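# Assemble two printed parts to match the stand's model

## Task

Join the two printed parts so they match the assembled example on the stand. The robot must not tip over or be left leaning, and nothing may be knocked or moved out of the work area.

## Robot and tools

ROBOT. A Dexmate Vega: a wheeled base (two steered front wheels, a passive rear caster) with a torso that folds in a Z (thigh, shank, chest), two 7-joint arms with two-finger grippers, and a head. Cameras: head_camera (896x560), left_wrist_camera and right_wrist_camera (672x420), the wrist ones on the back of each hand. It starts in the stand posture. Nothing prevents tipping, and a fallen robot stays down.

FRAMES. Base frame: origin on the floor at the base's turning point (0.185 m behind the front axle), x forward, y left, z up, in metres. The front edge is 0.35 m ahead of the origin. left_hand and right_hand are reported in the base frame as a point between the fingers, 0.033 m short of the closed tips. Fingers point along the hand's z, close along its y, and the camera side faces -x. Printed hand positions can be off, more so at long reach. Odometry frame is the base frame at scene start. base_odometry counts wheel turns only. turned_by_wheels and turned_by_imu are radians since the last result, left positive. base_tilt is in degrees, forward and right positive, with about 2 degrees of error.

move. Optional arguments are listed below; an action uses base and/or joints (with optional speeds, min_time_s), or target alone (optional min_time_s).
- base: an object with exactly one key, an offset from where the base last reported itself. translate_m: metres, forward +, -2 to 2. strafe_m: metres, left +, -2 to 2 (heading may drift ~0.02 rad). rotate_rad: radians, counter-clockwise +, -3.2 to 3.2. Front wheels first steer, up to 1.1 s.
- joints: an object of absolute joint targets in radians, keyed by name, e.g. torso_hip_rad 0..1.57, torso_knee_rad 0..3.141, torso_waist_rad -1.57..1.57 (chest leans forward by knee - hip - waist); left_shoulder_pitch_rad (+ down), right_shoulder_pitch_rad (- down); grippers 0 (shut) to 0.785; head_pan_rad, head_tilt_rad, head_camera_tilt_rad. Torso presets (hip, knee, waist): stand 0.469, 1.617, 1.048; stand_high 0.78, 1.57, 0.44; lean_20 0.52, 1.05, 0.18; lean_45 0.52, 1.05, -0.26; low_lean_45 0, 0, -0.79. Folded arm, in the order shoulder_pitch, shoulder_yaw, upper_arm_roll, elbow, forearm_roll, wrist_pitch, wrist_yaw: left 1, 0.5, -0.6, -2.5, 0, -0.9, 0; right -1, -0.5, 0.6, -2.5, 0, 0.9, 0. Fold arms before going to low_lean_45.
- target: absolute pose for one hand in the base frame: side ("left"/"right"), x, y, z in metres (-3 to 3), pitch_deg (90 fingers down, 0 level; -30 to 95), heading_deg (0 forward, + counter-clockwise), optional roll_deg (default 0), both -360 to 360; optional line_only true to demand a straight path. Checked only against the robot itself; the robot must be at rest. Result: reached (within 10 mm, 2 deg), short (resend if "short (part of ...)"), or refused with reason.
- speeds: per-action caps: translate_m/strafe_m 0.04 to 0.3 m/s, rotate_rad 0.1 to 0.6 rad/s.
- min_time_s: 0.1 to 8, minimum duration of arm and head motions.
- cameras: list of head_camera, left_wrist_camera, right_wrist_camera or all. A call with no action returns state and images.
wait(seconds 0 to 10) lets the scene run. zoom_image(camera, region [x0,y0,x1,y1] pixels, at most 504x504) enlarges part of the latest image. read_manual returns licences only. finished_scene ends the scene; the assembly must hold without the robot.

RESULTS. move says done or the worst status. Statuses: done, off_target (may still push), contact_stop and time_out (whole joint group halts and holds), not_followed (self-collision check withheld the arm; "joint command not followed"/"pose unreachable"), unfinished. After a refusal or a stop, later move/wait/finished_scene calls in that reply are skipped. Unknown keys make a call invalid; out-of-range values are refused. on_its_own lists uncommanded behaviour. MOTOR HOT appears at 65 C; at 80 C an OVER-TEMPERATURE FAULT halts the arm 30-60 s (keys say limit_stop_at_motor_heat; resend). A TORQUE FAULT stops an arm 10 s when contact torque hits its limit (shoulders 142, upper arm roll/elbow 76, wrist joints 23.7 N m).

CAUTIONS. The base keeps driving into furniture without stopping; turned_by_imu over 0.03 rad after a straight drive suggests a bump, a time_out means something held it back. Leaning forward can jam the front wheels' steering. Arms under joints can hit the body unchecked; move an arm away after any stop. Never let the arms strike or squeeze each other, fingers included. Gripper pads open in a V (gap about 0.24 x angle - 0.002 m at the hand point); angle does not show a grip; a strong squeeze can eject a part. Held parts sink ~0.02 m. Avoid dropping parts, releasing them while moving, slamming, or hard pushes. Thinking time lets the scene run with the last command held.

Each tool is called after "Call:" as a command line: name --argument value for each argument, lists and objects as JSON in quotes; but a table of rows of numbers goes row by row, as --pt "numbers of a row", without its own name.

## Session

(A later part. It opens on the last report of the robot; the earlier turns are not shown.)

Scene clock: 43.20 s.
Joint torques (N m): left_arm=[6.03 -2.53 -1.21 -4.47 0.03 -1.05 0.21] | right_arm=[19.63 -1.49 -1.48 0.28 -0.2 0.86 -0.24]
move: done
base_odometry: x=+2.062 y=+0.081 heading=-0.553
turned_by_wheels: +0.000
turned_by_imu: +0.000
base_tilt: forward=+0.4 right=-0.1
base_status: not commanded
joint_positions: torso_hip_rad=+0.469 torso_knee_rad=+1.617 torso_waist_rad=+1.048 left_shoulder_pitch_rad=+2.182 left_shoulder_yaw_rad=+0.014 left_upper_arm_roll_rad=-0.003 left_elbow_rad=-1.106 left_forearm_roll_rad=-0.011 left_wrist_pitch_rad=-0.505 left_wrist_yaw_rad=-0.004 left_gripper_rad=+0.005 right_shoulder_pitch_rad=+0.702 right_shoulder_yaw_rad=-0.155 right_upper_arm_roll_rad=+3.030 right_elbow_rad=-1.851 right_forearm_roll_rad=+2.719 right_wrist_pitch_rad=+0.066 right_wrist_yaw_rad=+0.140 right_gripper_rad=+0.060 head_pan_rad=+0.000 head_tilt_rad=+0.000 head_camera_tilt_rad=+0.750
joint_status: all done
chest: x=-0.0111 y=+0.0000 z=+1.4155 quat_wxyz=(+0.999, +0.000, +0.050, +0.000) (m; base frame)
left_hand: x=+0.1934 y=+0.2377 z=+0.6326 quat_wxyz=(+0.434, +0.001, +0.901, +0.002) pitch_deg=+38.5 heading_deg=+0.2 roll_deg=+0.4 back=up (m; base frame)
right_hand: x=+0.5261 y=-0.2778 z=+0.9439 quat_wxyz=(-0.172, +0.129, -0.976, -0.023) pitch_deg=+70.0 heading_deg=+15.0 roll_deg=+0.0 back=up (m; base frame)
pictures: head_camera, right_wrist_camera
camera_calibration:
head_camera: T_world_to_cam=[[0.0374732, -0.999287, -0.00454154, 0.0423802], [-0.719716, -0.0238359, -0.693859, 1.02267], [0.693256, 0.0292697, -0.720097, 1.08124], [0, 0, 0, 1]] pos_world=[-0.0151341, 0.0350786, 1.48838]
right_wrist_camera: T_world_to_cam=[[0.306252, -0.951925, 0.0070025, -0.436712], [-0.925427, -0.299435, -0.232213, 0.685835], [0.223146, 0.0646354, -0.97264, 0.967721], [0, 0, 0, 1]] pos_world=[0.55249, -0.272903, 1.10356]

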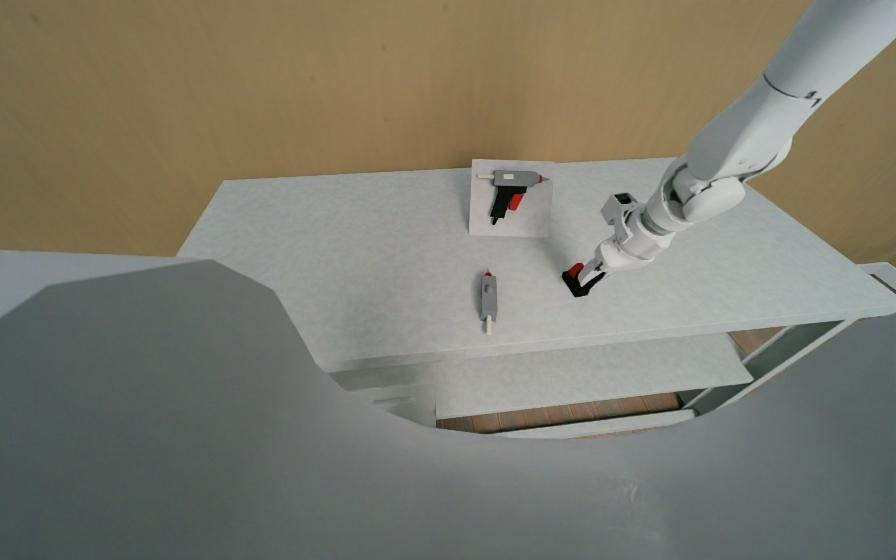

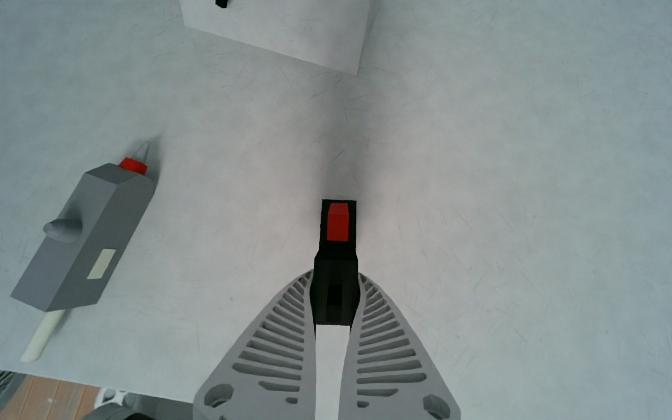

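Call:
move --joints '{"right_gripper_rad":0.03}'

Call:
move --target '{"side":"right","x":0.52,"y":-0.278,"z":1.06,"pitch_deg":70,"heading_deg":15,"line_only":true}'

Call:
move --target '{"side":"right","x":0.473,"y":-0.16,"z":1.06,"pitch_deg":70,"heading_deg":-1,"line_only":true}' --cameras '["head_camera","right_wrist_camera"]'

Call:
zoom_image --camera "right_wrist_camera" --region '[60, 100, 400, 400]'

Call:
zoom_image --camera "head_camera" --region '[460, 200, 660, 360]'

Scene clock: 44.73 s.
Joint torques (N m): left_arm=[4.28 0.21 0.45 -6.57 -0.66 -2.12 0.32] | right_arm=[21.01 -0.7 -3.75 1.32 -0.83 0.98 -0.19]
move: done
base_odometry: x=+2.062 y=+0.081 heading=-0.553
turned_by_wheels: +0.000
turned_by_imu: +0.000
base_tilt: forward=+0.4 right=-0.2
base_status: not commanded
joint_positions: torso_hip_rad=+0.469 torso_knee_rad=+1.617 torso_waist_rad=+1.048 left_shoulder_pitch_rad=+2.182 left_shoulder_yaw_rad=+0.014 left_upper_arm_roll_rad=-0.003 left_elbow_rad=-1.106 left_forearm_roll_rad=-0.011 left_wrist_pitch_rad=-0.505 left_wrist_yaw_rad=-0.004 left_gripper_rad=+0.005 right_shoulder_pitch_rad=+0.702 right_shoulder_yaw_rad=-0.155 right_upper_arm_roll_rad=+3.030 right_elbow_rad=-1.851 right_forearm_roll_rad=+2.719 right_wrist_pitch_rad=+0.066 right_wrist_yaw_rad=+0.140 right_gripper_rad=+0.030 head_pan_rad=+0.000 head_tilt_rad=+0.000 head_camera_tilt_rad=+0.750
joint_status: all done
chest: x=-0.0111 y=+0.0000 z=+1.4155 quat_wxyz=(+0.999, +0.000, +0.050, +0.000) (m; base frame)
left_hand: x=+0.1934 y=+0.2377 z=+0.6326 quat_wxyz=(+0.434, +0.001, +0.901, +0.002) pitch_deg=+38.5 heading_deg=+0.2 roll_deg=+0.4 back=up (m; base frame)
right_hand: x=+0.5259 y=-0.2778 z=+0.9439 quat_wxyz=(-0.172, +0.129, -0.976, -0.023) pitch_deg=+70.0 heading_deg=+15.0 roll_deg=+0.0 back=up (m; base frame)
pictures: none

Scene clock: 47.40 s.
Joint torques (N m): left_arm=[3.67 -0.85 -0.05 -4.95 -0.56 -1.9 0.25] | right_arm=[19.45 1.64 -2.11 1.87 1 0.96 0.24]
move: done
base_odometry: x=+2.062 y=+0.081 heading=-0.553
turned_by_wheels: +0.000
turned_by_imu: -0.001
base_tilt: forward=+0.5 right=-0.1
base_status: not commanded
joint_positions: torso_hip_rad=+0.469 torso_knee_rad=+1.617 torso_waist_rad=+1.048 left_shoulder_pitch_rad=+2.182 left_shoulder_yaw_rad=+0.014 left_upper_arm_roll_rad=-0.003 left_elbow_rad=-1.106 left_forearm_roll_rad=-0.011 left_wrist_pitch_rad=-0.505 left_wrist_yaw_rad=-0.004 left_gripper_rad=+0.005 right_shoulder_pitch_rad=+1.015 right_shoulder_yaw_rad=-0.119 right_upper_arm_roll_rad=+3.005 right_elbow_rad=-1.960 right_forearm_roll_rad=+2.719 right_wrist_pitch_rad=-0.126 right_wrist_yaw_rad=+0.207 right_gripper_rad=+0.030 head_pan_rad=+0.000 head_tilt_rad=+0.000 head_camera_tilt_rad=+0.750
joint_status: not commanded
chest: x=-0.0111 y=+0.0000 z=+1.4155 quat_wxyz=(+0.999, +0.000, +0.050, +0.000) (m; base frame)
left_hand: x=+0.1934 y=+0.2377 z=+0.6326 quat_wxyz=(+0.434, +0.001, +0.901, +0.002) pitch_deg=+38.5 heading_deg=+0.2 roll_deg=+0.4 back=up (m; base frame)
right_hand: x=+0.5202 y=-0.2779 z=+1.0583 quat_wxyz=(-0.172, +0.129, -0.976, -0.023) pitch_deg=+70.0 heading_deg=+15.0 roll_deg=+0.0 back=up (m; base frame)
right_hand_status: reached (straight line, planned for 1.3 s): 2 mm and 0.0 deg off.
pictures: none

Scene clock: 47.70 s.
Joint torques (N m): left_arm=[5.86 -0.5 -4.05 -4.63 0.07 -1.39 -0.15] | right_arm=[17.54 2.99 -0.18 1.2 0.25 -0.84 -0.14]
move: refused
base_odometry: x=+2.062 y=+0.081 heading=-0.553
turned_by_wheels: +0.000
turned_by_imu: +0.000
base_tilt: forward=+0.4 right=-0.1
base_status: not commanded
joint_positions: torso_hip_rad=+0.469 torso_knee_rad=+1.617 torso_waist_rad=+1.048 left_shoulder_pitch_rad=+2.182 left_shoulder_yaw_rad=+0.014 left_upper_arm_roll_rad=-0.003 left_elbow_rad=-1.106 left_forearm_roll_rad=-0.011 left_wrist_pitch_rad=-0.505 left_wrist_yaw_rad=-0.004 left_gripper_rad=+0.005 right_shoulder_pitch_rad=+1.017 right_shoulder_yaw_rad=-0.119 right_upper_arm_roll_rad=+3.004 right_elbow_rad=-1.961 right_forearm_roll_rad=+2.719 right_wrist_pitch_rad=-0.127 right_wrist_yaw_rad=+0.207 right_gripper_rad=+0.030 head_pan_rad=+0.000 head_tilt_rad=+0.000 head_camera_tilt_rad=+0.750
joint_status: not commanded
chest: x=-0.0111 y=+0.0000 z=+1.4155 quat_wxyz=(+0.999, +0.000, +0.050, +0.000) (m; base frame)
left_hand: x=+0.1934 y=+0.2377 z=+0.6326 quat_wxyz=(+0.434, +0.001, +0.901, +0.002) pitch_deg=+38.5 heading_deg=+0.2 roll_deg=+0.4 back=up (m; base frame)
right_hand: x=+0.5201 y=-0.2779 z=+1.0591 quat_wxyz=(-0.172, +0.129, -0.976, -0.023) pitch_deg=+70.0 heading_deg=+15.0 roll_deg=+0.0 back=up (m; base frame)
right_hand_status: refused: you asked line_only, and the move would not run on a straight line (no straight line was possible) but on a checked arc of 14.8 s: over the whole arc the hand travels 3.26 m to end 0.13 m from its start, up to 1.07 m off the straight line; right_upper_arm_roll_rad turns most, 4.61 rad; on the way or at its end the hand turns up to 180 deg from its attitude at the start. Nothing moved.
pictures: head_camera, right_wrist_camera
camera_calibration:
head_camera: T_world_to_cam=[[0.0374732, -0.999287, -0.00454154, 0.0423802], [-0.719716, -0.0238359, -0.693859, 1.02267], [0.693256, 0.0292697, -0.720097, 1.08124], [0, 0, 0, 1]] pos_world=[-0.0151341, 0.0350786, 1.48838]
right_wrist_camera: T_world_to_cam=[[0.306448, -0.951861, 0.00708612, -0.435937], [-0.925339, -0.299638, -0.232301, 0.706937], [0.223242, 0.064631, -0.972618, 1.08115], [0, 0, 0, 1]] pos_world=[0.54639, -0.273003, 1.21886]

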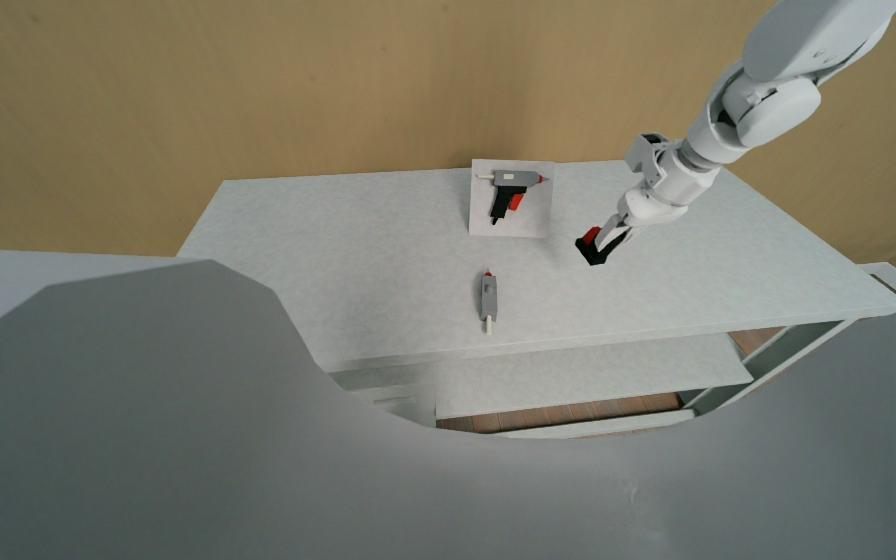

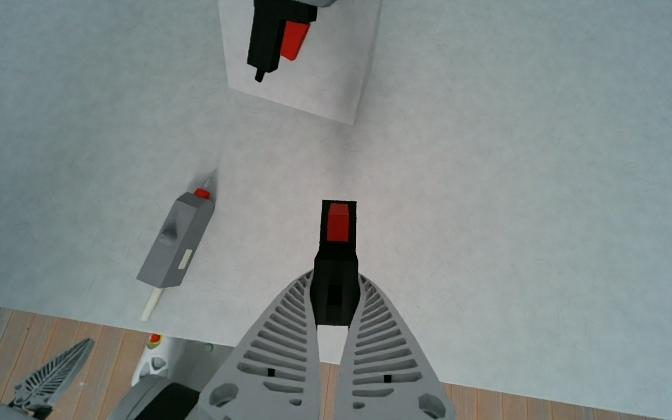

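Scaled by 1.482 from the camera's 672x420 image, which has a finer 960x600 frame.

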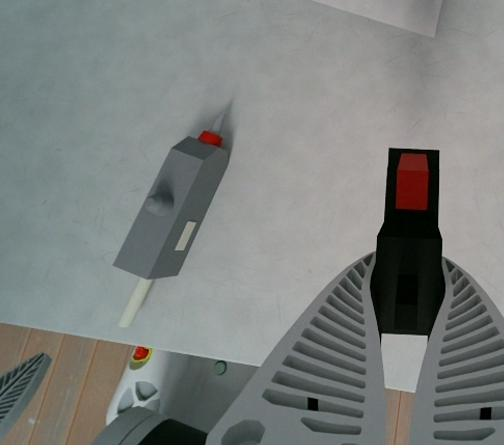

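Scaled by 2.520 from the camera's 896x560 image, which has a finer 960x600 frame.

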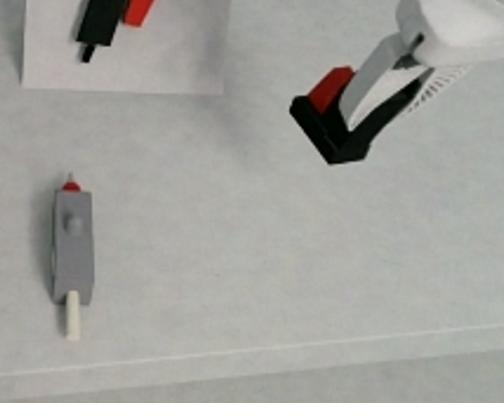

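Call:
move --target '{"side":"right","x":0.48,"y":-0.17,"z":1.06,"pitch_deg":78,"heading_deg":2,"line_only":true}'

Scene clock: 48.53 s.
Joint torques (N m): left_arm=[5.2 0.36 -1.82 -6.14 0.32 -1.42 -0.15] | right_arm=[21.12 2.72 -1.03 1.13 0.19 1.26 0.28]
move: refused
base_odometry: x=+2.062 y=+0.081 heading=-0.553
turned_by_wheels: +0.000
turned_by_imu: +0.000
base_tilt: forward=+0.4 right=-0.1
base_status: not commanded
joint_positions: torso_hip_rad=+0.469 torso_knee_rad=+1.617 torso_waist_rad=+1.048 left_shoulder_pitch_rad=+2.182 left_shoulder_yaw_rad=+0.014 left_upper_arm_roll_rad=-0.003 left_elbow_rad=-1.106 left_forearm_roll_rad=-0.011 left_wrist_pitch_rad=-0.505 left_wrist_yaw_rad=-0.004 left_gripper_rad=+0.005 right_shoulder_pitch_rad=+1.019 right_shoulder_yaw_rad=-0.119 right_upper_arm_roll_rad=+3.004 right_elbow_rad=-1.961 right_forearm_roll_rad=+2.719 right_wrist_pitch_rad=-0.128 right_wrist_yaw_rad=+0.208 right_gripper_rad=+0.030 head_pan_rad=+0.000 head_tilt_rad=+0.000 head_camera_tilt_rad=+0.750
joint_status: not commanded
chest: x=-0.0111 y=+0.0000 z=+1.4155 quat_wxyz=(+0.999, +0.000, +0.050, +0.000) (m; base frame)
left_hand: x=+0.1934 y=+0.2377 z=+0.6326 quat_wxyz=(+0.434, +0.001, +0.901, +0.002) pitch_deg=+38.5 heading_deg=+0.2 roll_deg=+0.4 back=up (m; base frame)
right_hand: x=+0.5200 y=-0.2779 z=+1.0598 quat_wxyz=(-0.172, +0.129, -0.976, -0.023) pitch_deg=+70.0 heading_deg=+15.0 roll_deg=+0.0 back=up (m; base frame)
right_hand_status: refused: you asked line_only, and the move would not run on a straight line (no straight line was possible) but on a checked arc of 14.7 s: over the whole arc the hand travels 3.30 m to end 0.12 m from its start, up to 1.09 m off the straight line; right_upper_arm_roll_rad turns most, 4.59 rad; on the way or at its end the hand turns up to 180 deg from its attitude at the start. Nothing moved.
pictures: none

Call:
move --target '{"side":"right","x":0.48,"y":-0.3,"z":1.2,"pitch_deg":70,"heading_deg":15,"line_only":true}'

Call:
move --target '{"side":"right","x":0.48,"y":-0.25,"z":1.2,"pitch_deg":70,"heading_deg":-1,"line_only":true}'

Scene clock: 51.63 s.
Joint torques (N m): left_arm=[5.85 2 -2.27 -5.84 -0.09 -0.7 0.12] | right_arm=[15.58 5.68 -1.65 2.46 -0.65 0.3 0.43]
move: done
base_odometry: x=+2.062 y=+0.081 heading=-0.553
turned_by_wheels: +0.000
turned_by_imu: -0.001
base_tilt: forward=+0.4 right=-0.2
base_status: not commanded
joint_positions: torso_hip_rad=+0.469 torso_knee_rad=+1.617 torso_waist_rad=+1.048 left_shoulder_pitch_rad=+2.182 left_shoulder_yaw_rad=+0.014 left_upper_arm_roll_rad=-0.003 left_elbow_rad=-1.106 left_forearm_roll_rad=-0.011 left_wrist_pitch_rad=-0.505 left_wrist_yaw_rad=-0.004 left_gripper_rad=+0.005 right_shoulder_pitch_rad=+1.396 right_shoulder_yaw_rad=-0.073 right_upper_arm_roll_rad=+2.932 right_elbow_rad=-2.025 right_forearm_roll_rad=+2.642 right_wrist_pitch_rad=-0.399 right_wrist_yaw_rad=+0.374 right_gripper_rad=+0.030 head_pan_rad=+0.000 head_tilt_rad=+0.000 head_camera_tilt_rad=+0.750
joint_status: not commanded
chest: x=-0.0111 y=+0.0000 z=+1.4155 quat_wxyz=(+0.999, +0.000, +0.050, +0.000) (m; base frame)
left_hand: x=+0.1934 y=+0.2377 z=+0.6326 quat_wxyz=(+0.434, +0.001, +0.901, +0.002) pitch_deg=+38.5 heading_deg=+0.2 roll_deg=+0.4 back=up (m; base frame)
right_hand: x=+0.4807 y=-0.2996 z=+1.1983 quat_wxyz=(-0.172, +0.129, -0.976, -0.023) pitch_deg=+70.0 heading_deg=+15.0 roll_deg=+0.0 back=up (m; base frame)
right_hand_status: reached (straight line, planned for 1.5 s): 2 mm and 0.0 deg off.
pictures: none

Scene clock: 51.93 s.
Joint torques (N m): left_arm=[5.17 -1.79 1.23 -3.94 0.56 -1.69 -0.66] | right_arm=[15.54 5.25 -0.74 2.57 -0.28 0.41 0.23]
move: refused
base_odometry: x=+2.062 y=+0.081 heading=-0.553
turned_by_wheels: +0.000
turned_by_imu: +0.000
base_tilt: forward=+0.4 right=-0.1
base_status: not commanded
joint_positions: torso_hip_rad=+0.469 torso_knee_rad=+1.617 torso_waist_rad=+1.048 left_shoulder_pitch_rad=+2.182 left_shoulder_yaw_rad=+0.014 left_upper_arm_roll_rad=-0.003 left_elbow_rad=-1.106 left_forearm_roll_rad=-0.011 left_wrist_pitch_rad=-0.505 left_wrist_yaw_rad=-0.004 left_gripper_rad=+0.005 right_shoulder_pitch_rad=+1.398 right_shoulder_yaw_rad=-0.073 right_upper_arm_roll_rad=+2.932 right_elbow_rad=-2.025 right_forearm_roll_rad=+2.642 right_wrist_pitch_rad=-0.401 right_wrist_yaw_rad=+0.375 right_gripper_rad=+0.030 head_pan_rad=+0.000 head_tilt_rad=+0.000 head_camera_tilt_rad=+0.750
joint_status: not commanded
chest: x=-0.0111 y=+0.0000 z=+1.4155 quat_wxyz=(+0.999, +0.000, +0.050, +0.000) (m; base frame)
left_hand: x=+0.1934 y=+0.2377 z=+0.6326 quat_wxyz=(+0.434, +0.001, +0.901, +0.002) pitch_deg=+38.5 heading_deg=+0.2 roll_deg=+0.4 back=up (m; base frame)
right_hand: x=+0.4803 y=-0.2997 z=+1.1991 quat_wxyz=(-0.172, +0.129, -0.976, -0.023) pitch_deg=+70.0 heading_deg=+15.0 roll_deg=+0.0 back=up (m; base frame)
right_hand_status: refused: you asked line_only, and the move would not run on a straight line (no straight line was possible) but on a checked arc of 8.6 s: over the whole arc the hand travels 0.40 m to end 0.05 m from its start, up to 0.15 m off the straight line; right_forearm_roll_rad turns most, 2.64 rad; on the way or at its end the hand turns up to 165 deg from its attitude at the start. Nothing moved.
pictures: none

Call:
move --target '{"side":"right","x":0.48,"y":-0.25,"z":1.2,"pitch_deg":70,"heading_deg":-1}'

Call:
move --target '{"side":"right","x":0.475,"y":-0.15,"z":1.06,"pitch_deg":70,"heading_deg":-1,"line_only":true}' --cameras '["head_camera","right_wrist_camera"]'

Call:
zoom_image --camera "right_wrist_camera" --region '[60, 100, 400, 400]'

Call:
zoom_image --camera "head_camera" --region '[460, 200, 660, 360]'

Scene clock: 62.13 s.
Joint torques (N m): left_arm=[2.59 -2.94 0.38 -3.07 -0.37 -1.43 0.11] | right_arm=[18.02 1.52 2.59 2.72 -0.25 -0.7 -0.11]
move: done
base_odometry: x=+2.062 y=+0.081 heading=-0.553
turned_by_wheels: +0.000
turned_by_imu: -0.002
base_tilt: forward=+0.4 right=-0.1
base_status: not commanded
joint_positions: torso_hip_rad=+0.469 torso_knee_rad=+1.617 torso_waist_rad=+1.048 left_shoulder_pitch_rad=+2.182 left_shoulder_yaw_rad=+0.014 left_upper_arm_roll_rad=-0.003 left_elbow_rad=-1.106 left_forearm_roll_rad=-0.011 left_wrist_pitch_rad=-0.505 left_wrist_yaw_rad=-0.004 left_gripper_rad=+0.005 right_shoulder_pitch_rad=+1.413 right_shoulder_yaw_rad=+0.124 right_upper_arm_roll_rad=+3.041 right_elbow_rad=-2.058 right_forearm_roll_rad=+0.009 right_wrist_pitch_rad=+0.484 right_wrist_yaw_rad=-0.150 right_gripper_rad=+0.030 head_pan_rad=+0.000 head_tilt_rad=+0.000 head_camera_tilt_rad=+0.750
joint_status: not commanded
chest: x=-0.0111 y=+0.0000 z=+1.4155 quat_wxyz=(+0.999, +0.000, +0.050, +0.000) (m; base frame)
left_hand: x=+0.1934 y=+0.2377 z=+0.6326 quat_wxyz=(+0.434, +0.001, +0.901, +0.002) pitch_deg=+38.5 heading_deg=+0.2 roll_deg=+0.4 back=up (m; base frame)
right_hand: x=+0.4807 y=-0.2498 z=+1.2002 quat_wxyz=(+0.001, +0.985, -0.011, +0.175) pitch_deg=+69.9 heading_deg=-0.8 roll_deg=+0.4 back=down (m; base frame)
right_hand_status: reached (checked arc [no straight line was possible; over the whole arc the hand travels 0.41 m to end 0.05 m from its start, up to 0.15 m off the straight line; right_forearm_roll_rad turns most, 2.64 rad; on the way or at its end the hand turns up to 165 deg from its attitude at the start], planned for 8.6 s): 1 mm and 0.3 deg off.
pictures: none

Scene clock: 62.43 s.
Joint torques (N m): left_arm=[4.77 -3.03 -0.11 -3.76 -0.21 -1.35 0.25] | right_arm=[15.61 0.86 4.19 2.79 -0.36 0.14 -0.55]
move: refused
base_odometry: x=+2.062 y=+0.081 heading=-0.553
turned_by_wheels: +0.000
turned_by_imu: +0.000
base_tilt: forward=+0.4 right=-0.1
base_status: not commanded
joint_positions: torso_hip_rad=+0.469 torso_knee_rad=+1.617 torso_waist_rad=+1.048 left_shoulder_pitch_rad=+2.182 left_shoulder_yaw_rad=+0.014 left_upper_arm_roll_rad=-0.003 left_elbow_rad=-1.106 left_forearm_roll_rad=-0.011 left_wrist_pitch_rad=-0.505 left_wrist_yaw_rad=-0.004 left_gripper_rad=+0.005 right_shoulder_pitch_rad=+1.413 right_shoulder_yaw_rad=+0.124 right_upper_arm_roll_rad=+3.041 right_elbow_rad=-2.058 right_forearm_roll_rad=+0.007 right_wrist_pitch_rad=+0.484 right_wrist_yaw_rad=-0.150 right_gripper_rad=+0.030 head_pan_rad=+0.000 head_tilt_rad=+0.000 head_camera_tilt_rad=+0.750
joint_status: not commanded
chest: x=-0.0111 y=+0.0000 z=+1.4155 quat_wxyz=(+0.999, +0.000, +0.050, +0.000) (m; base frame)
left_hand: x=+0.1934 y=+0.2377 z=+0.6326 quat_wxyz=(+0.434, +0.001, +0.901, +0.002) pitch_deg=+38.5 heading_deg=+0.2 roll_deg=+0.4 back=up (m; base frame)
right_hand: x=+0.4804 y=-0.2500 z=+1.2001 quat_wxyz=(+0.001, +0.985, -0.010, +0.174) pitch_deg=+69.9 heading_deg=-0.9 roll_deg=+0.2 back=down (m; base frame)
right_hand_status: refused: you asked line_only, and the move would not run on a straight line (no straight line was possible) but on a checked arc of 15.0 s: over the whole arc the hand travels 3.47 m to end 0.17 m from its start, up to 1.06 m off the straight line; right_upper_arm_roll_rad turns most, 4.67 rad; on the way or at its end the hand turns up to 180 deg from its attitude at the start. Nothing moved.
pictures: head_camera, right_wrist_camera
camera_calibration:
head_camera: T_world_to_cam=[[0.0374732, -0.999287, -0.00454154, 0.0423802], [-0.719716, -0.0238359, -0.693859, 1.02267], [0.693256, 0.0292697, -0.720097, 1.08124], [0, 0, 0, 1]] pos_world=[-0.0151341, 0.0350786, 1.48838]
right_wrist_camera: T_world_to_cam=[[-0.0229453, 0.999424, -0.0250178, 0.286354], [0.893871, 0.0317164, 0.447202, -0.895161], [0.447737, -0.0121015, -0.894083, 1.004], [0, 0, 0, 1]] pos_world=[0.3572, -0.245648, 1.30514]

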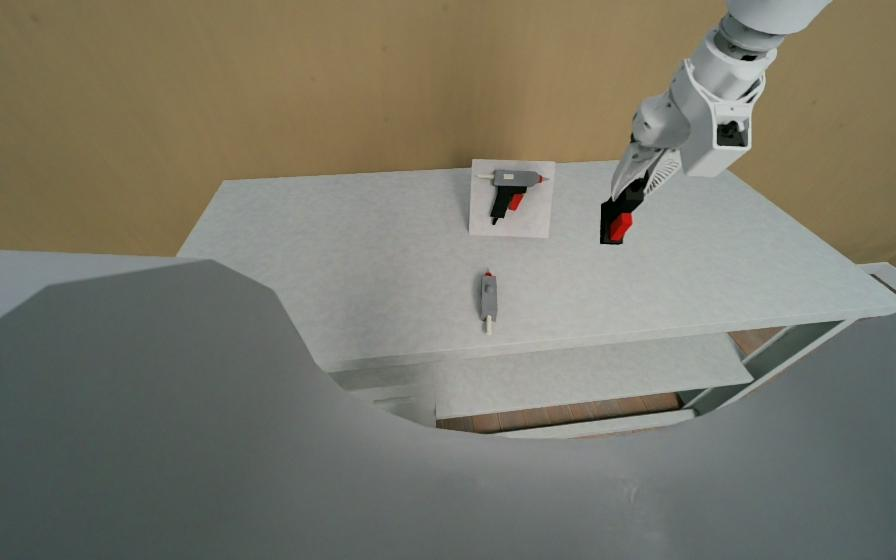

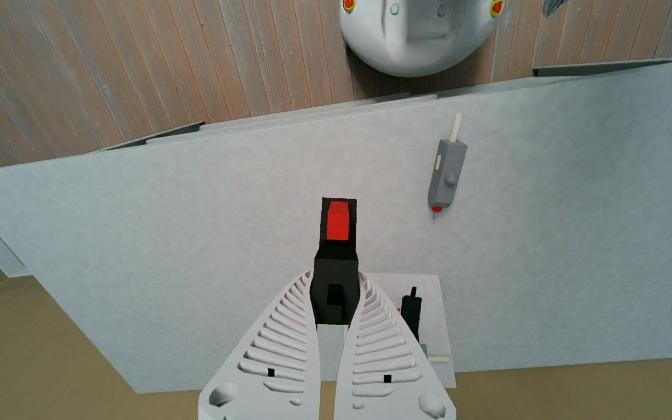

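Scaled by 1.482 from the camera's 672x420 image, which has a finer 960x600 frame.

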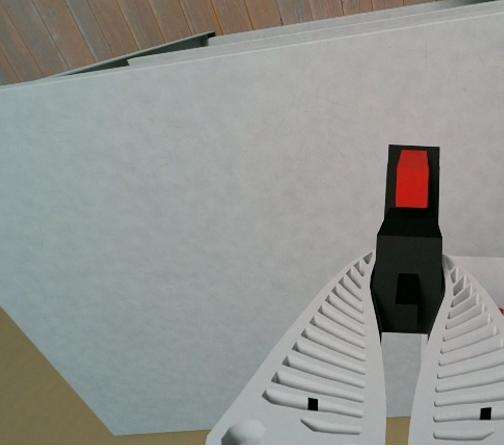

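Scaled by 2.520 from the camera's 896x560 image, which has a finer 960x600 frame.

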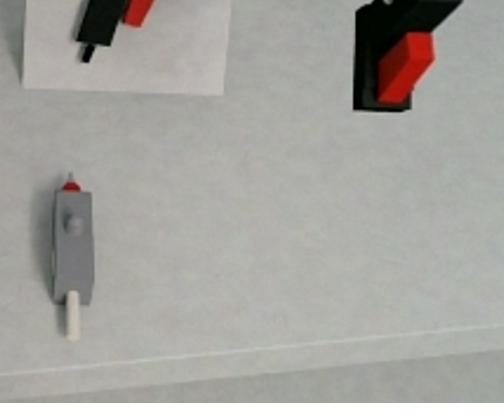

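Call:
move --base '{"translate_m":-0.6}'

Call:
move --target '{"side":"right","x":0.475,"y":-0.15,"z":1.08,"pitch_deg":70,"heading_deg":-1}'

Call:
move --target '{"side":"right","x":0.475,"y":-0.15,"z":1.08,"pitch_deg":70,"heading_deg":-1}' --cameras '["head_camera","right_wrist_camera"]'

Scene clock: 66.87 s.
Joint torques (N m): left_arm=[5.89 0.59 -0.41 -4.83 0.42 -0.07 0.56] | right_arm=[14.2 0.77 1.81 2.36 -0.5 -0.28 -0.68]
move: done
base_odometry: x=+1.551 y=+0.396 heading=-0.554
turned_by_wheels: -0.001
turned_by_imu: -0.004
base_tilt: forward=+0.4 right=-0.1
base_status: done
joint_positions: torso_hip_rad=+0.469 torso_knee_rad=+1.617 torso_waist_rad=+1.048 left_shoulder_pitch_rad=+2.182 left_shoulder_yaw_rad=+0.014 left_upper_arm_roll_rad=-0.003 left_elbow_rad=-1.106 left_forearm_roll_rad=-0.011 left_wrist_pitch_rad=-0.505 left_wrist_yaw_rad=-0.004 left_gripper_rad=+0.005 right_shoulder_pitch_rad=+1.413 right_shoulder_yaw_rad=+0.124 right_upper_arm_roll_rad=+3.041 right_elbow_rad=-2.058 right_forearm_roll_rad=+0.005 right_wrist_pitch_rad=+0.485 right_wrist_yaw_rad=-0.151 right_gripper_rad=+0.030 head_pan_rad=+0.000 head_tilt_rad=+0.000 head_camera_tilt_rad=+0.750
joint_status: not commanded
chest: x=-0.0112 y=+0.0000 z=+1.4155 quat_wxyz=(+0.999, +0.000, +0.050, +0.000) (m; base frame)
left_hand: x=+0.1934 y=+0.2377 z=+0.6326 quat_wxyz=(+0.434, +0.001, +0.901, +0.002) pitch_deg=+38.5 heading_deg=+0.2 roll_deg=+0.4 back=up (m; base frame)
right_hand: x=+0.4800 y=-0.2502 z=+1.2000 quat_wxyz=(+0.002, +0.985, -0.009, +0.174) pitch_deg=+70.0 heading_deg=-1.0 roll_deg=+0.0 back=down (m; base frame)
pictures: none

Scene clock: 78.17 s.
Joint torques (N m): left_arm=[7.19 0.86 1.31 -5.95 0.48 -1.48 -0.02] | right_arm=[1.47 -0.41 -3.63 2.63 -1.67 -1.4 0.38]
move: short
base_odometry: x=+1.551 y=+0.396 heading=-0.554
turned_by_wheels: +0.000
turned_by_imu: -0.002
base_tilt: forward=+0.4 right=-0.1
base_status: not commanded
joint_positions: torso_hip_rad=+0.469 torso_knee_rad=+1.617 torso_waist_rad=+1.048 left_shoulder_pitch_rad=+2.182 left_shoulder_yaw_rad=+0.014 left_upper_arm_roll_rad=-0.003 left_elbow_rad=-1.106 left_forearm_roll_rad=-0.011 left_wrist_pitch_rad=-0.505 left_wrist_yaw_rad=-0.004 left_gripper_rad=+0.005 right_shoulder_pitch_rad=+0.572 right_shoulder_yaw_rad=-0.642 right_upper_arm_roll_rad=-0.020 right_elbow_rad=-2.161 right_forearm_roll_rad=-0.294 right_wrist_pitch_rad=+0.389 right_wrist_yaw_rad=+0.821 right_gripper_rad=+0.030 head_pan_rad=+0.000 head_tilt_rad=+0.000 head_camera_tilt_rad=+0.750
joint_status: not commanded
chest: x=-0.0112 y=+0.0000 z=+1.4155 quat_wxyz=(+0.999, +0.000, +0.050, +0.000) (m; base frame)
left_hand: x=+0.1934 y=+0.2377 z=+0.6326 quat_wxyz=(+0.434, +0.001, +0.901, +0.002) pitch_deg=+38.5 heading_deg=+0.2 roll_deg=+0.4 back=up (m; base frame)
right_hand: x=-0.0719 y=-0.0121 z=+1.9459 quat_wxyz=(+0.587, -0.301, -0.392, -0.641) pitch_deg=-30.7 heading_deg=+94.9 roll_deg=-10.0 back=down (m; base frame)
right_hand_status: short (part of a checked arc of 15.1 s [no straight line was possible; over the whole arc the hand travels 3.45 m to end 0.16 m from its start, up to 1.07 m off the straight line; right_upper_arm_roll_rad turns most, 4.72 rad; on the way or at its end the hand turns up to 180 deg from its attitude at the start], the rest not played, planned for 9.9 s): 1033 mm and 132.4 deg off.
pictures: none

Scene clock: 85.07 s.
Joint torques (N m): left_arm=[5.21 -1.26 2.38 -4.54 -0.39 -0.55 0.21] | right_arm=[8.87 -4.49 9.22 -1.65 -0.16 -0.23 0.52]
move: done
base_odometry: x=+1.551 y=+0.396 heading=-0.554
turned_by_wheels: +0.000
turned_by_imu: -0.001
base_tilt: forward=+0.4 right=-0.1
base_status: not commanded
joint_positions: torso_hip_rad=+0.469 torso_knee_rad=+1.617 torso_waist_rad=+1.048 left_shoulder_pitch_rad=+2.182 left_shoulder_yaw_rad=+0.014 left_upper_arm_roll_rad=-0.003 left_elbow_rad=-1.106 left_forearm_roll_rad=-0.011 left_wrist_pitch_rad=-0.505 left_wrist_yaw_rad=-0.004 left_gripper_rad=+0.005 right_shoulder_pitch_rad=+0.116 right_shoulder_yaw_rad=-1.057 right_upper_arm_roll_rad=-1.677 right_elbow_rad=-2.216 right_forearm_roll_rad=-0.456 right_wrist_pitch_rad=+0.337 right_wrist_yaw_rad=+1.347 right_gripper_rad=+0.030 head_pan_rad=+0.000 head_tilt_rad=+0.000 head_camera_tilt_rad=+0.750
joint_status: not commanded
chest: x=-0.0112 y=+0.0000 z=+1.4155 quat_wxyz=(+0.999, +0.000, +0.050, +0.000) (m; base frame)
left_hand: x=+0.1934 y=+0.2377 z=+0.6326 quat_wxyz=(+0.434, +0.001, +0.901, +0.002) pitch_deg=+38.5 heading_deg=+0.2 roll_deg=+0.4 back=up (m; base frame)
right_hand: x=+0.4766 y=-0.1482 z=+1.0825 quat_wxyz=(+0.001, -0.984, +0.008, -0.176) pitch_deg=+69.7 heading_deg=-0.3 roll_deg=+0.7 back=down (m; base frame)
right_hand_status: reached (checked arc [a long move; over the whole arc the hand travels 1.28 m to end 1.03 m from its start, up to 0.32 m off the straight line; right_upper_arm_roll_rad turns most, 1.66 rad; on the way or at its end the hand turns up to 132 deg from its attitude at the start], planned for 5.5 s): 3 mm and 0.4 deg off.
pictures: head_camera, right_wrist_camera
camera_calibration:
head_camera: T_world_to_cam=[[0.03747, -0.999287, -0.00453937, 0.0423807], [-0.719666, -0.0238329, -0.693911, 1.02268], [0.693309, 0.0292677, -0.720046, 1.08124], [0, 0, 0, 1]] pos_world=[-0.0152341, 0.0350786, 1.48838]
right_wrist_camera: T_world_to_cam=[[-0.0265353, 0.999398, -0.0223489, 0.180372], [0.892011, 0.0337639, 0.45075, -0.845185], [0.451234, -0.00797468, -0.89237, 0.89888], [0, 0, 0, 1]] pos_world=[0.353096, -0.144558, 1.18713]

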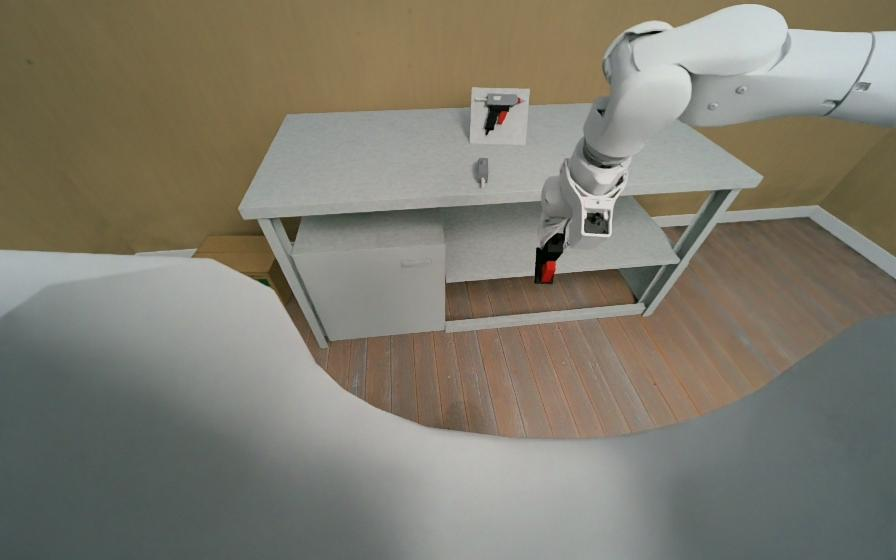

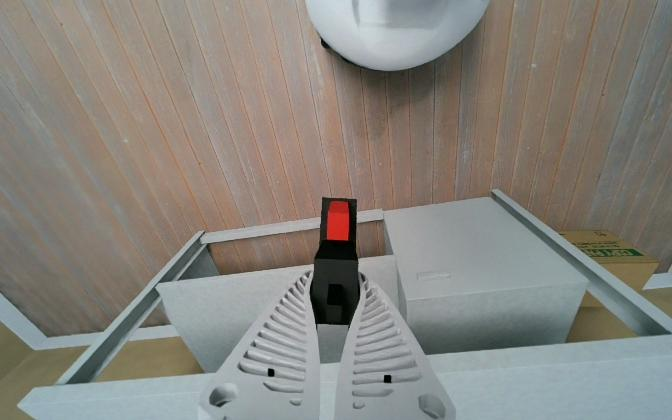

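Call:
move --base '{"strafe_m":0.36}' --joints '{"right_shoulder_pitch_rad":0.572,"right_shoulder_yaw_rad":-0.642,"right_upper_arm_roll_rad":-0.02,"right_elbow_rad":-2.161,"right_forearm_roll_rad":-0.294,"right_wrist_pitch_rad":0.389,"right_wrist_yaw_rad":0.821}' --min_time_s 5.5

Call:
move --joints '{"right_shoulder_pitch_rad":1.413,"right_shoulder_yaw_rad":0.124,"right_upper_arm_roll_rad":3.03,"right_elbow_rad":-2.058,"right_forearm_roll_rad":0.009,"right_wrist_pitch_rad":0.484,"right_wrist_yaw_rad":-0.15}' --min_time_s 8

Call:
move --joints '{"right_shoulder_pitch_rad":1.396,"right_shoulder_yaw_rad":-0.073,"right_upper_arm_roll_rad":2.932,"right_elbow_rad":-2.025,"right_forearm_roll_rad":2.642,"right_wrist_pitch_rad":-0.399,"right_wrist_yaw_rad":0.374}' --min_time_s 8

Call:
move --target '{"side":"right","x":0.45,"y":-0.42,"z":1.08,"pitch_deg":70,"heading_deg":0,"line_only":true}' --cameras '["right_wrist_camera"]'

Scene clock: 92.67 s.
Joint torques (N m): left_arm=[7.26 1.21 0.63 -5.52 0.31 -1.35 0.04] | right_arm=[9.19 0.46 3.75 4.42 -1.01 -1.95 -0.21]
move: done
base_odometry: x=+1.740 y=+0.702 heading=-0.552
turned_by_wheels: +0.002
turned_by_imu: +0.000
base_tilt: forward=+0.4 right=-0.2
base_status: done
joint_positions: torso_hip_rad=+0.469 torso_knee_rad=+1.617 torso_waist_rad=+1.048 left_shoulder_pitch_rad=+2.182 left_shoulder_yaw_rad=+0.014 left_upper_arm_roll_rad=-0.003 left_elbow_rad=-1.106 left_forearm_roll_rad=-0.011 left_wrist_pitch_rad=-0.505 left_wrist_yaw_rad=-0.004 left_gripper_rad=+0.005 right_shoulder_pitch_rad=+0.570 right_shoulder_yaw_rad=-0.643 right_upper_arm_roll_rad=-0.024 right_elbow_rad=-2.161 right_forearm_roll_rad=-0.295 right_wrist_pitch_rad=+0.389 right_wrist_yaw_rad=+0.823 right_gripper_rad=+0.030 head_pan_rad=+0.000 head_tilt_rad=+0.000 head_camera_tilt_rad=+0.750
joint_status: all done
chest: x=-0.0111 y=+0.0000 z=+1.4155 quat_wxyz=(+0.999, +0.000, +0.050, +0.000) (m; base frame)
left_hand: x=+0.1935 y=+0.2377 z=+0.6326 quat_wxyz=(+0.434, +0.001, +0.901, +0.002) pitch_deg=+38.5 heading_deg=+0.2 roll_deg=+0.4 back=up (m; base frame)
right_hand: x=-0.0688 y=-0.0104 z=+1.9455 quat_wxyz=(+0.586, -0.304, -0.391, -0.641) pitch_deg=-30.6 heading_deg=+94.5 roll_deg=-9.7 back=down (m; base frame)
pictures: none

Scene clock: 103.87 s.
Joint torques (N m): left_arm=[6.35 -1.49 -0.85 -4.96 -0.35 -1.24 0.35] | right_arm=[13.37 -0.26 3.48 7.12 0.53 -0.38 0.13]
move: done
base_odometry: x=+1.740 y=+0.702 heading=-0.552
turned_by_wheels: +0.000
turned_by_imu: -0.002
base_tilt: forward=+0.4 right=-0.2
base_status: not commanded
joint_positions: torso_hip_rad=+0.469 torso_knee_rad=+1.617 torso_waist_rad=+1.048 left_shoulder_pitch_rad=+2.182 left_shoulder_yaw_rad=+0.014 left_upper_arm_roll_rad=-0.003 left_elbow_rad=-1.106 left_forearm_roll_rad=-0.011 left_wrist_pitch_rad=-0.505 left_wrist_yaw_rad=-0.004 left_gripper_rad=+0.005 right_shoulder_pitch_rad=+1.411 right_shoulder_yaw_rad=+0.123 right_upper_arm_roll_rad=+3.026 right_elbow_rad=-2.058 right_forearm_roll_rad=+0.008 right_wrist_pitch_rad=+0.484 right_wrist_yaw_rad=-0.148 right_gripper_rad=+0.030 head_pan_rad=+0.000 head_tilt_rad=+0.000 head_camera_tilt_rad=+0.750
joint_status: all done
chest: x=-0.0111 y=+0.0000 z=+1.4155 quat_wxyz=(+0.999, +0.000, +0.050, +0.000) (m; base frame)
left_hand: x=+0.1935 y=+0.2377 z=+0.6326 quat_wxyz=(+0.434, +0.001, +0.901, +0.002) pitch_deg=+38.5 heading_deg=+0.2 roll_deg=+0.4 back=up (m; base frame)
right_hand: x=+0.4800 y=-0.2583 z=+1.1998 quat_wxyz=(+0.004, +0.985, -0.018, +0.174) pitch_deg=+69.9 heading_deg=-2.4 roll_deg=-0.4 back=down (m; base frame)
pictures: none

Scene clock: 113.77 s.
Joint torques (N m): left_arm=[5.74 -0.72 0.84 -5.5 -0.66 -1.35 0.39] | right_arm=[8.5 0.17 -3.59 6.21 0.74 0.95 0.46]
move: done
base_odometry: x=+1.740 y=+0.702 heading=-0.552
turned_by_wheels: +0.000
turned_by_imu: -0.002
base_tilt: forward=+0.4 right=-0.1
base_status: not commanded
joint_positions: torso_hip_rad=+0.469 torso_knee_rad=+1.617 torso_waist_rad=+1.048 left_shoulder_pitch_rad=+2.182 left_shoulder_yaw_rad=+0.014 left_upper_arm_roll_rad=-0.003 left_elbow_rad=-1.106 left_forearm_roll_rad=-0.011 left_wrist_pitch_rad=-0.505 left_wrist_yaw_rad=-0.004 left_gripper_rad=+0.005 right_shoulder_pitch_rad=+1.396 right_shoulder_yaw_rad=-0.073 right_upper_arm_roll_rad=+2.932 right_elbow_rad=-2.025 right_forearm_roll_rad=+2.638 right_wrist_pitch_rad=-0.397 right_wrist_yaw_rad=+0.373 right_gripper_rad=+0.030 head_pan_rad=+0.000 head_tilt_rad=+0.000 head_camera_tilt_rad=+0.750
joint_status: all done
chest: x=-0.0111 y=+0.0000 z=+1.4155 quat_wxyz=(+0.999, +0.000, +0.050, +0.000) (m; base frame)
left_hand: x=+0.1935 y=+0.2377 z=+0.6326 quat_wxyz=(+0.434, +0.001, +0.901, +0.002) pitch_deg=+38.5 heading_deg=+0.2 roll_deg=+0.4 back=up (m; base frame)
right_hand: x=+0.4811 y=-0.3003 z=+1.1985 quat_wxyz=(-0.173, +0.131, -0.976, -0.021) pitch_deg=+70.0 heading_deg=+14.5 roll_deg=-0.8 back=up (m; base frame)
pictures: none

Scene clock: 116.37 s.
Joint torques (N m): left_arm=[3.73 -0.13 -3.27 -6.37 -0.4 0.35 0.01] | right_arm=[7.5 2.25 -2.58 2.37 0.18 0.42 -0.39]
move: done
base_odometry: x=+1.740 y=+0.702 heading=-0.552
turned_by_wheels: +0.000
turned_by_imu: -0.001
base_tilt: forward=+0.4 right=-0.2
base_status: not commanded
joint_positions: torso_hip_rad=+0.469 torso_knee_rad=+1.617 torso_waist_rad=+1.048 left_shoulder_pitch_rad=+2.182 left_shoulder_yaw_rad=+0.014 left_upper_arm_roll_rad=-0.003 left_elbow_rad=-1.106 left_forearm_roll_rad=-0.011 left_wrist_pitch_rad=-0.505 left_wrist_yaw_rad=-0.004 left_gripper_rad=+0.005 right_shoulder_pitch_rad=+1.184 right_shoulder_yaw_rad=-0.276 right_upper_arm_roll_rad=+2.709 right_elbow_rad=-2.090 right_forearm_roll_rad=+2.652 right_wrist_pitch_rad=-0.100 right_wrist_yaw_rad=+0.220 right_gripper_rad=+0.030 head_pan_rad=+0.000 head_tilt_rad=+0.000 head_camera_tilt_rad=+0.750
joint_status: not commanded
chest: x=-0.0111 y=+0.0000 z=+1.4155 quat_wxyz=(+0.999, +0.000, +0.050, +0.000) (m; base frame)
left_hand: x=+0.1935 y=+0.2377 z=+0.6326 quat_wxyz=(+0.434, +0.001, +0.901, +0.002) pitch_deg=+38.5 heading_deg=+0.2 roll_deg=+0.4 back=up (m; base frame)
right_hand: x=+0.4510 y=-0.4180 z=+1.0819 quat_wxyz=(-0.174, +0.002, -0.985, -0.001) pitch_deg=+70.0 heading_deg=+0.3 roll_deg=+0.1 back=up (m; base frame)
right_hand_status: reached (straight line, planned for 1.3 s): 3 mm and 0.3 deg off.
pictures: right_wrist_camera
camera_calibration:
right_wrist_camera: T_world_to_cam=[[0.053949, -0.998521, 0.00675458, -0.453541], [-0.970988, -0.0540372, -0.232944, 0.730333], [0.232965, 0.00600849, -0.972467, 1.09872], [0, 0, 0, 1]] pos_world=[0.477649, -0.420006, 1.24166]

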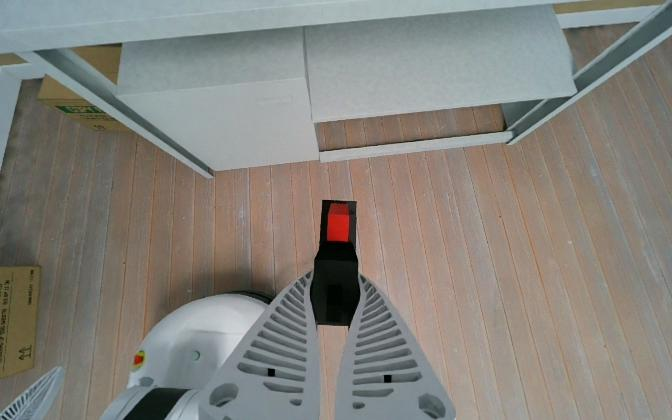

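Call:
move --base '{"translate_m":0.55}' --joints '{"head_pan_rad":-0.4}'

Call:
move --target '{"side":"right","x":0.42,"y":-0.50,"z":1.08,"pitch_deg":70,"heading_deg":0,"line_only":true}' --cameras '["head_camera","right_wrist_camera"]'

Call:
zoom_image --camera "right_wrist_camera" --region '[120, 20, 440, 340]'

Call:
zoom_image --camera "head_camera" --region '[380, 200, 640, 380]'

Scene clock: 120.80 s.
Joint torques (N m): left_arm=[5.45 -1.21 -1.13 -5.04 -1.34 -2.25 0.42] | right_arm=[8.21 0.04 -3.26 2.69 0.43 0.91 -0.53]
move: done
base_odometry: x=+2.208 y=+0.414 heading=-0.552
turned_by_wheels: -0.001
turned_by_imu: -0.001
base_tilt: forward=+0.4 right=-0.1
base_status: done
joint_positions: torso_hip_rad=+0.469 torso_knee_rad=+1.617 torso_waist_rad=+1.048 left_shoulder_pitch_rad=+2.182 left_shoulder_yaw_rad=+0.014 left_upper_arm_roll_rad=-0.003 left_elbow_rad=-1.106 left_forearm_roll_rad=-0.011 left_wrist_pitch_rad=-0.505 left_wrist_yaw_rad=-0.004 left_gripper_rad=+0.005 right_shoulder_pitch_rad=+1.181 right_shoulder_yaw_rad=-0.280 right_upper_arm_roll_rad=+2.706 right_elbow_rad=-2.090 right_forearm_roll_rad=+2.652 right_wrist_pitch_rad=-0.095 right_wrist_yaw_rad=+0.218 right_gripper_rad=+0.030 head_pan_rad=-0.400 head_tilt_rad=+0.000 head_camera_tilt_rad=+0.750
joint_status: all done
chest: x=-0.0110 y=+0.0000 z=+1.4155 quat_wxyz=(+0.999, +0.000, +0.050, +0.000) (m; base frame)
left_hand: x=+0.1935 y=+0.2377 z=+0.6326 quat_wxyz=(+0.434, +0.001, +0.901, +0.002) pitch_deg=+38.5 heading_deg=+0.2 roll_deg=+0.4 back=up (m; base frame)
right_hand: x=+0.4502 y=-0.4199 z=+1.0801 quat_wxyz=(-0.174, +0.000, -0.985, +0.000) pitch_deg=+70.0 heading_deg=+0.0 roll_deg=+0.0 back=up (m; base frame)
pictures: none

Scene clock: 123.00 s.
Joint torques (N m): left_arm=[5.86 -0.04 0.47 -3.33 -0.59 -0.81 -0.22] | right_arm=[4.13 3.04 -1.3 5.89 0.29 0.76 0.37]
move: done
base_odometry: x=+2.208 y=+0.414 heading=-0.552
turned_by_wheels: +0.000
turned_by_imu: +0.000
base_tilt: forward=+0.4 right=-0.1
base_status: not commanded
joint_positions: torso_hip_rad=+0.469 torso_knee_rad=+1.617 torso_waist_rad=+1.048 left_shoulder_pitch_rad=+2.182 left_shoulder_yaw_rad=+0.014 left_upper_arm_roll_rad=-0.003 left_elbow_rad=-1.106 left_forearm_roll_rad=-0.011 left_wrist_pitch_rad=-0.505 left_wrist_yaw_rad=-0.004 left_gripper_rad=+0.005 right_shoulder_pitch_rad=+1.180 right_shoulder_yaw_rad=-0.364 right_upper_arm_roll_rad=+2.517 right_elbow_rad=-2.009 right_forearm_roll_rad=+2.491 right_wrist_pitch_rad=-0.055 right_wrist_yaw_rad=+0.352 right_gripper_rad=+0.030 head_pan_rad=-0.400 head_tilt_rad=+0.000 head_camera_tilt_rad=+0.750
joint_status: not commanded
chest: x=-0.0110 y=+0.0000 z=+1.4155 quat_wxyz=(+0.999, +0.000, +0.050, +0.000) (m; base frame)
left_hand: x=+0.1935 y=+0.2377 z=+0.6326 quat_wxyz=(+0.434, +0.001, +0.901, +0.002) pitch_deg=+38.5 heading_deg=+0.2 roll_deg=+0.4 back=up (m; base frame)
right_hand: x=+0.4209 y=-0.4981 z=+1.0801 quat_wxyz=(-0.174, +0.000, -0.985, +0.000) pitch_deg=+70.0 heading_deg=+0.0 roll_deg=+0.0 back=up (m; base frame)
right_hand_status: reached (straight line, planned for 0.9 s): 2 mm and 0.0 deg off.
pictures: head_camera, right_wrist_camera
camera_calibration:
head_camera: T_world_to_cam=[[-0.352498, -0.93517, 0.0346763, -0.0462045], [-0.678209, 0.229757, -0.698029, 1.03218], [0.644809, -0.269571, -0.715229, 1.07019], [0, 0, 0, 1]] pos_world=[-0.00632388, 0.008134, 1.48753]
right_wrist_camera: T_world_to_cam=[[0.0493706, -0.998757, 0.00692134, -0.530266], [-0.971281, -0.049625, -0.232704, 0.698369], [0.232758, 0.00476616, -0.972523, 1.10391], [0, 0, 0, 1]] pos_world=[0.447548, -0.500211, 1.23976]

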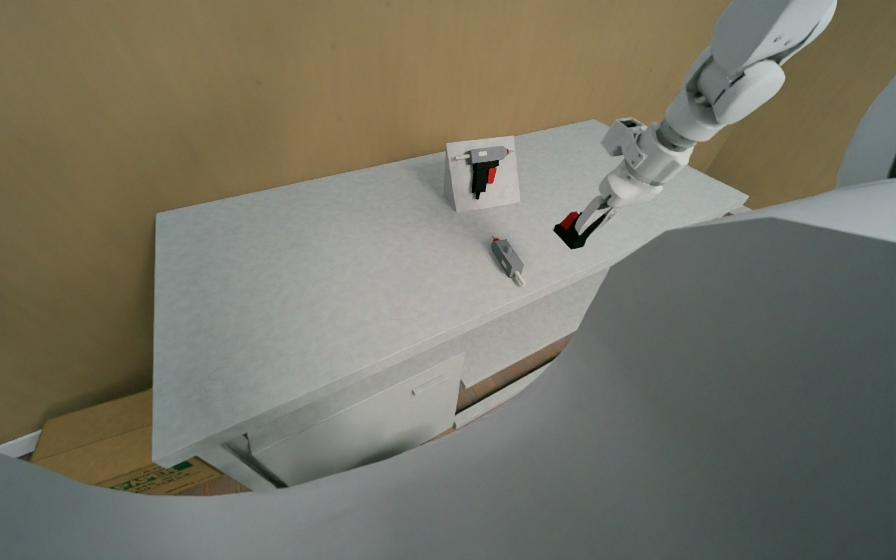

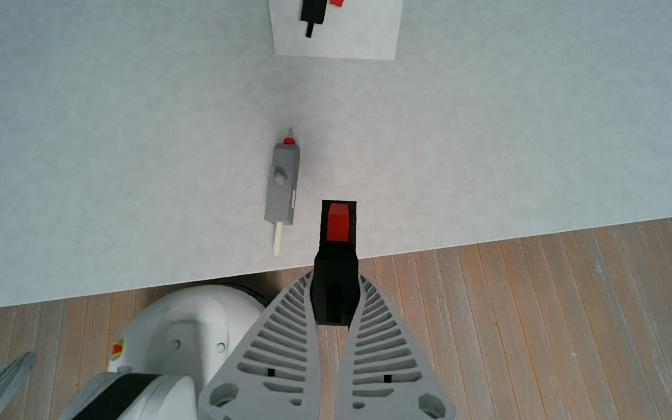

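Scaled by 1.575 from the camera's 672x420 image, which has a finer 960x600 frame.

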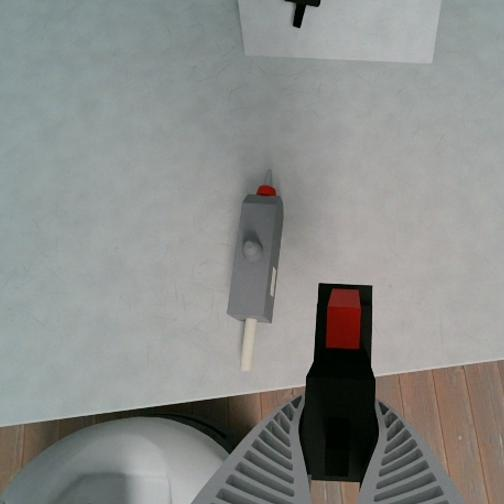

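Scaled by 1.938 from the camera's 896x560 image, which has a finer 960x600 frame.

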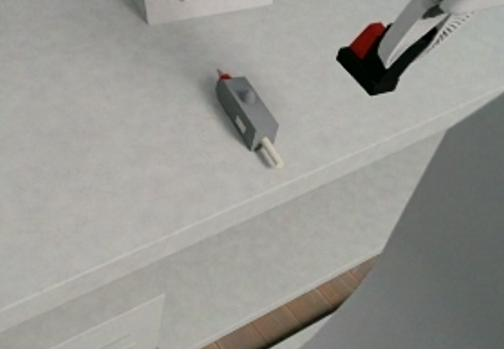

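Call:
zoom_image --camera "right_wrist_camera" --region '[245, 115, 365, 265]'

Scaled by 3.360 from the camera's 672x420 image, which has a finer 960x600 frame.

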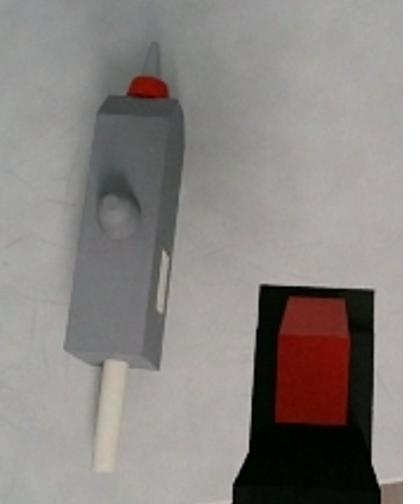

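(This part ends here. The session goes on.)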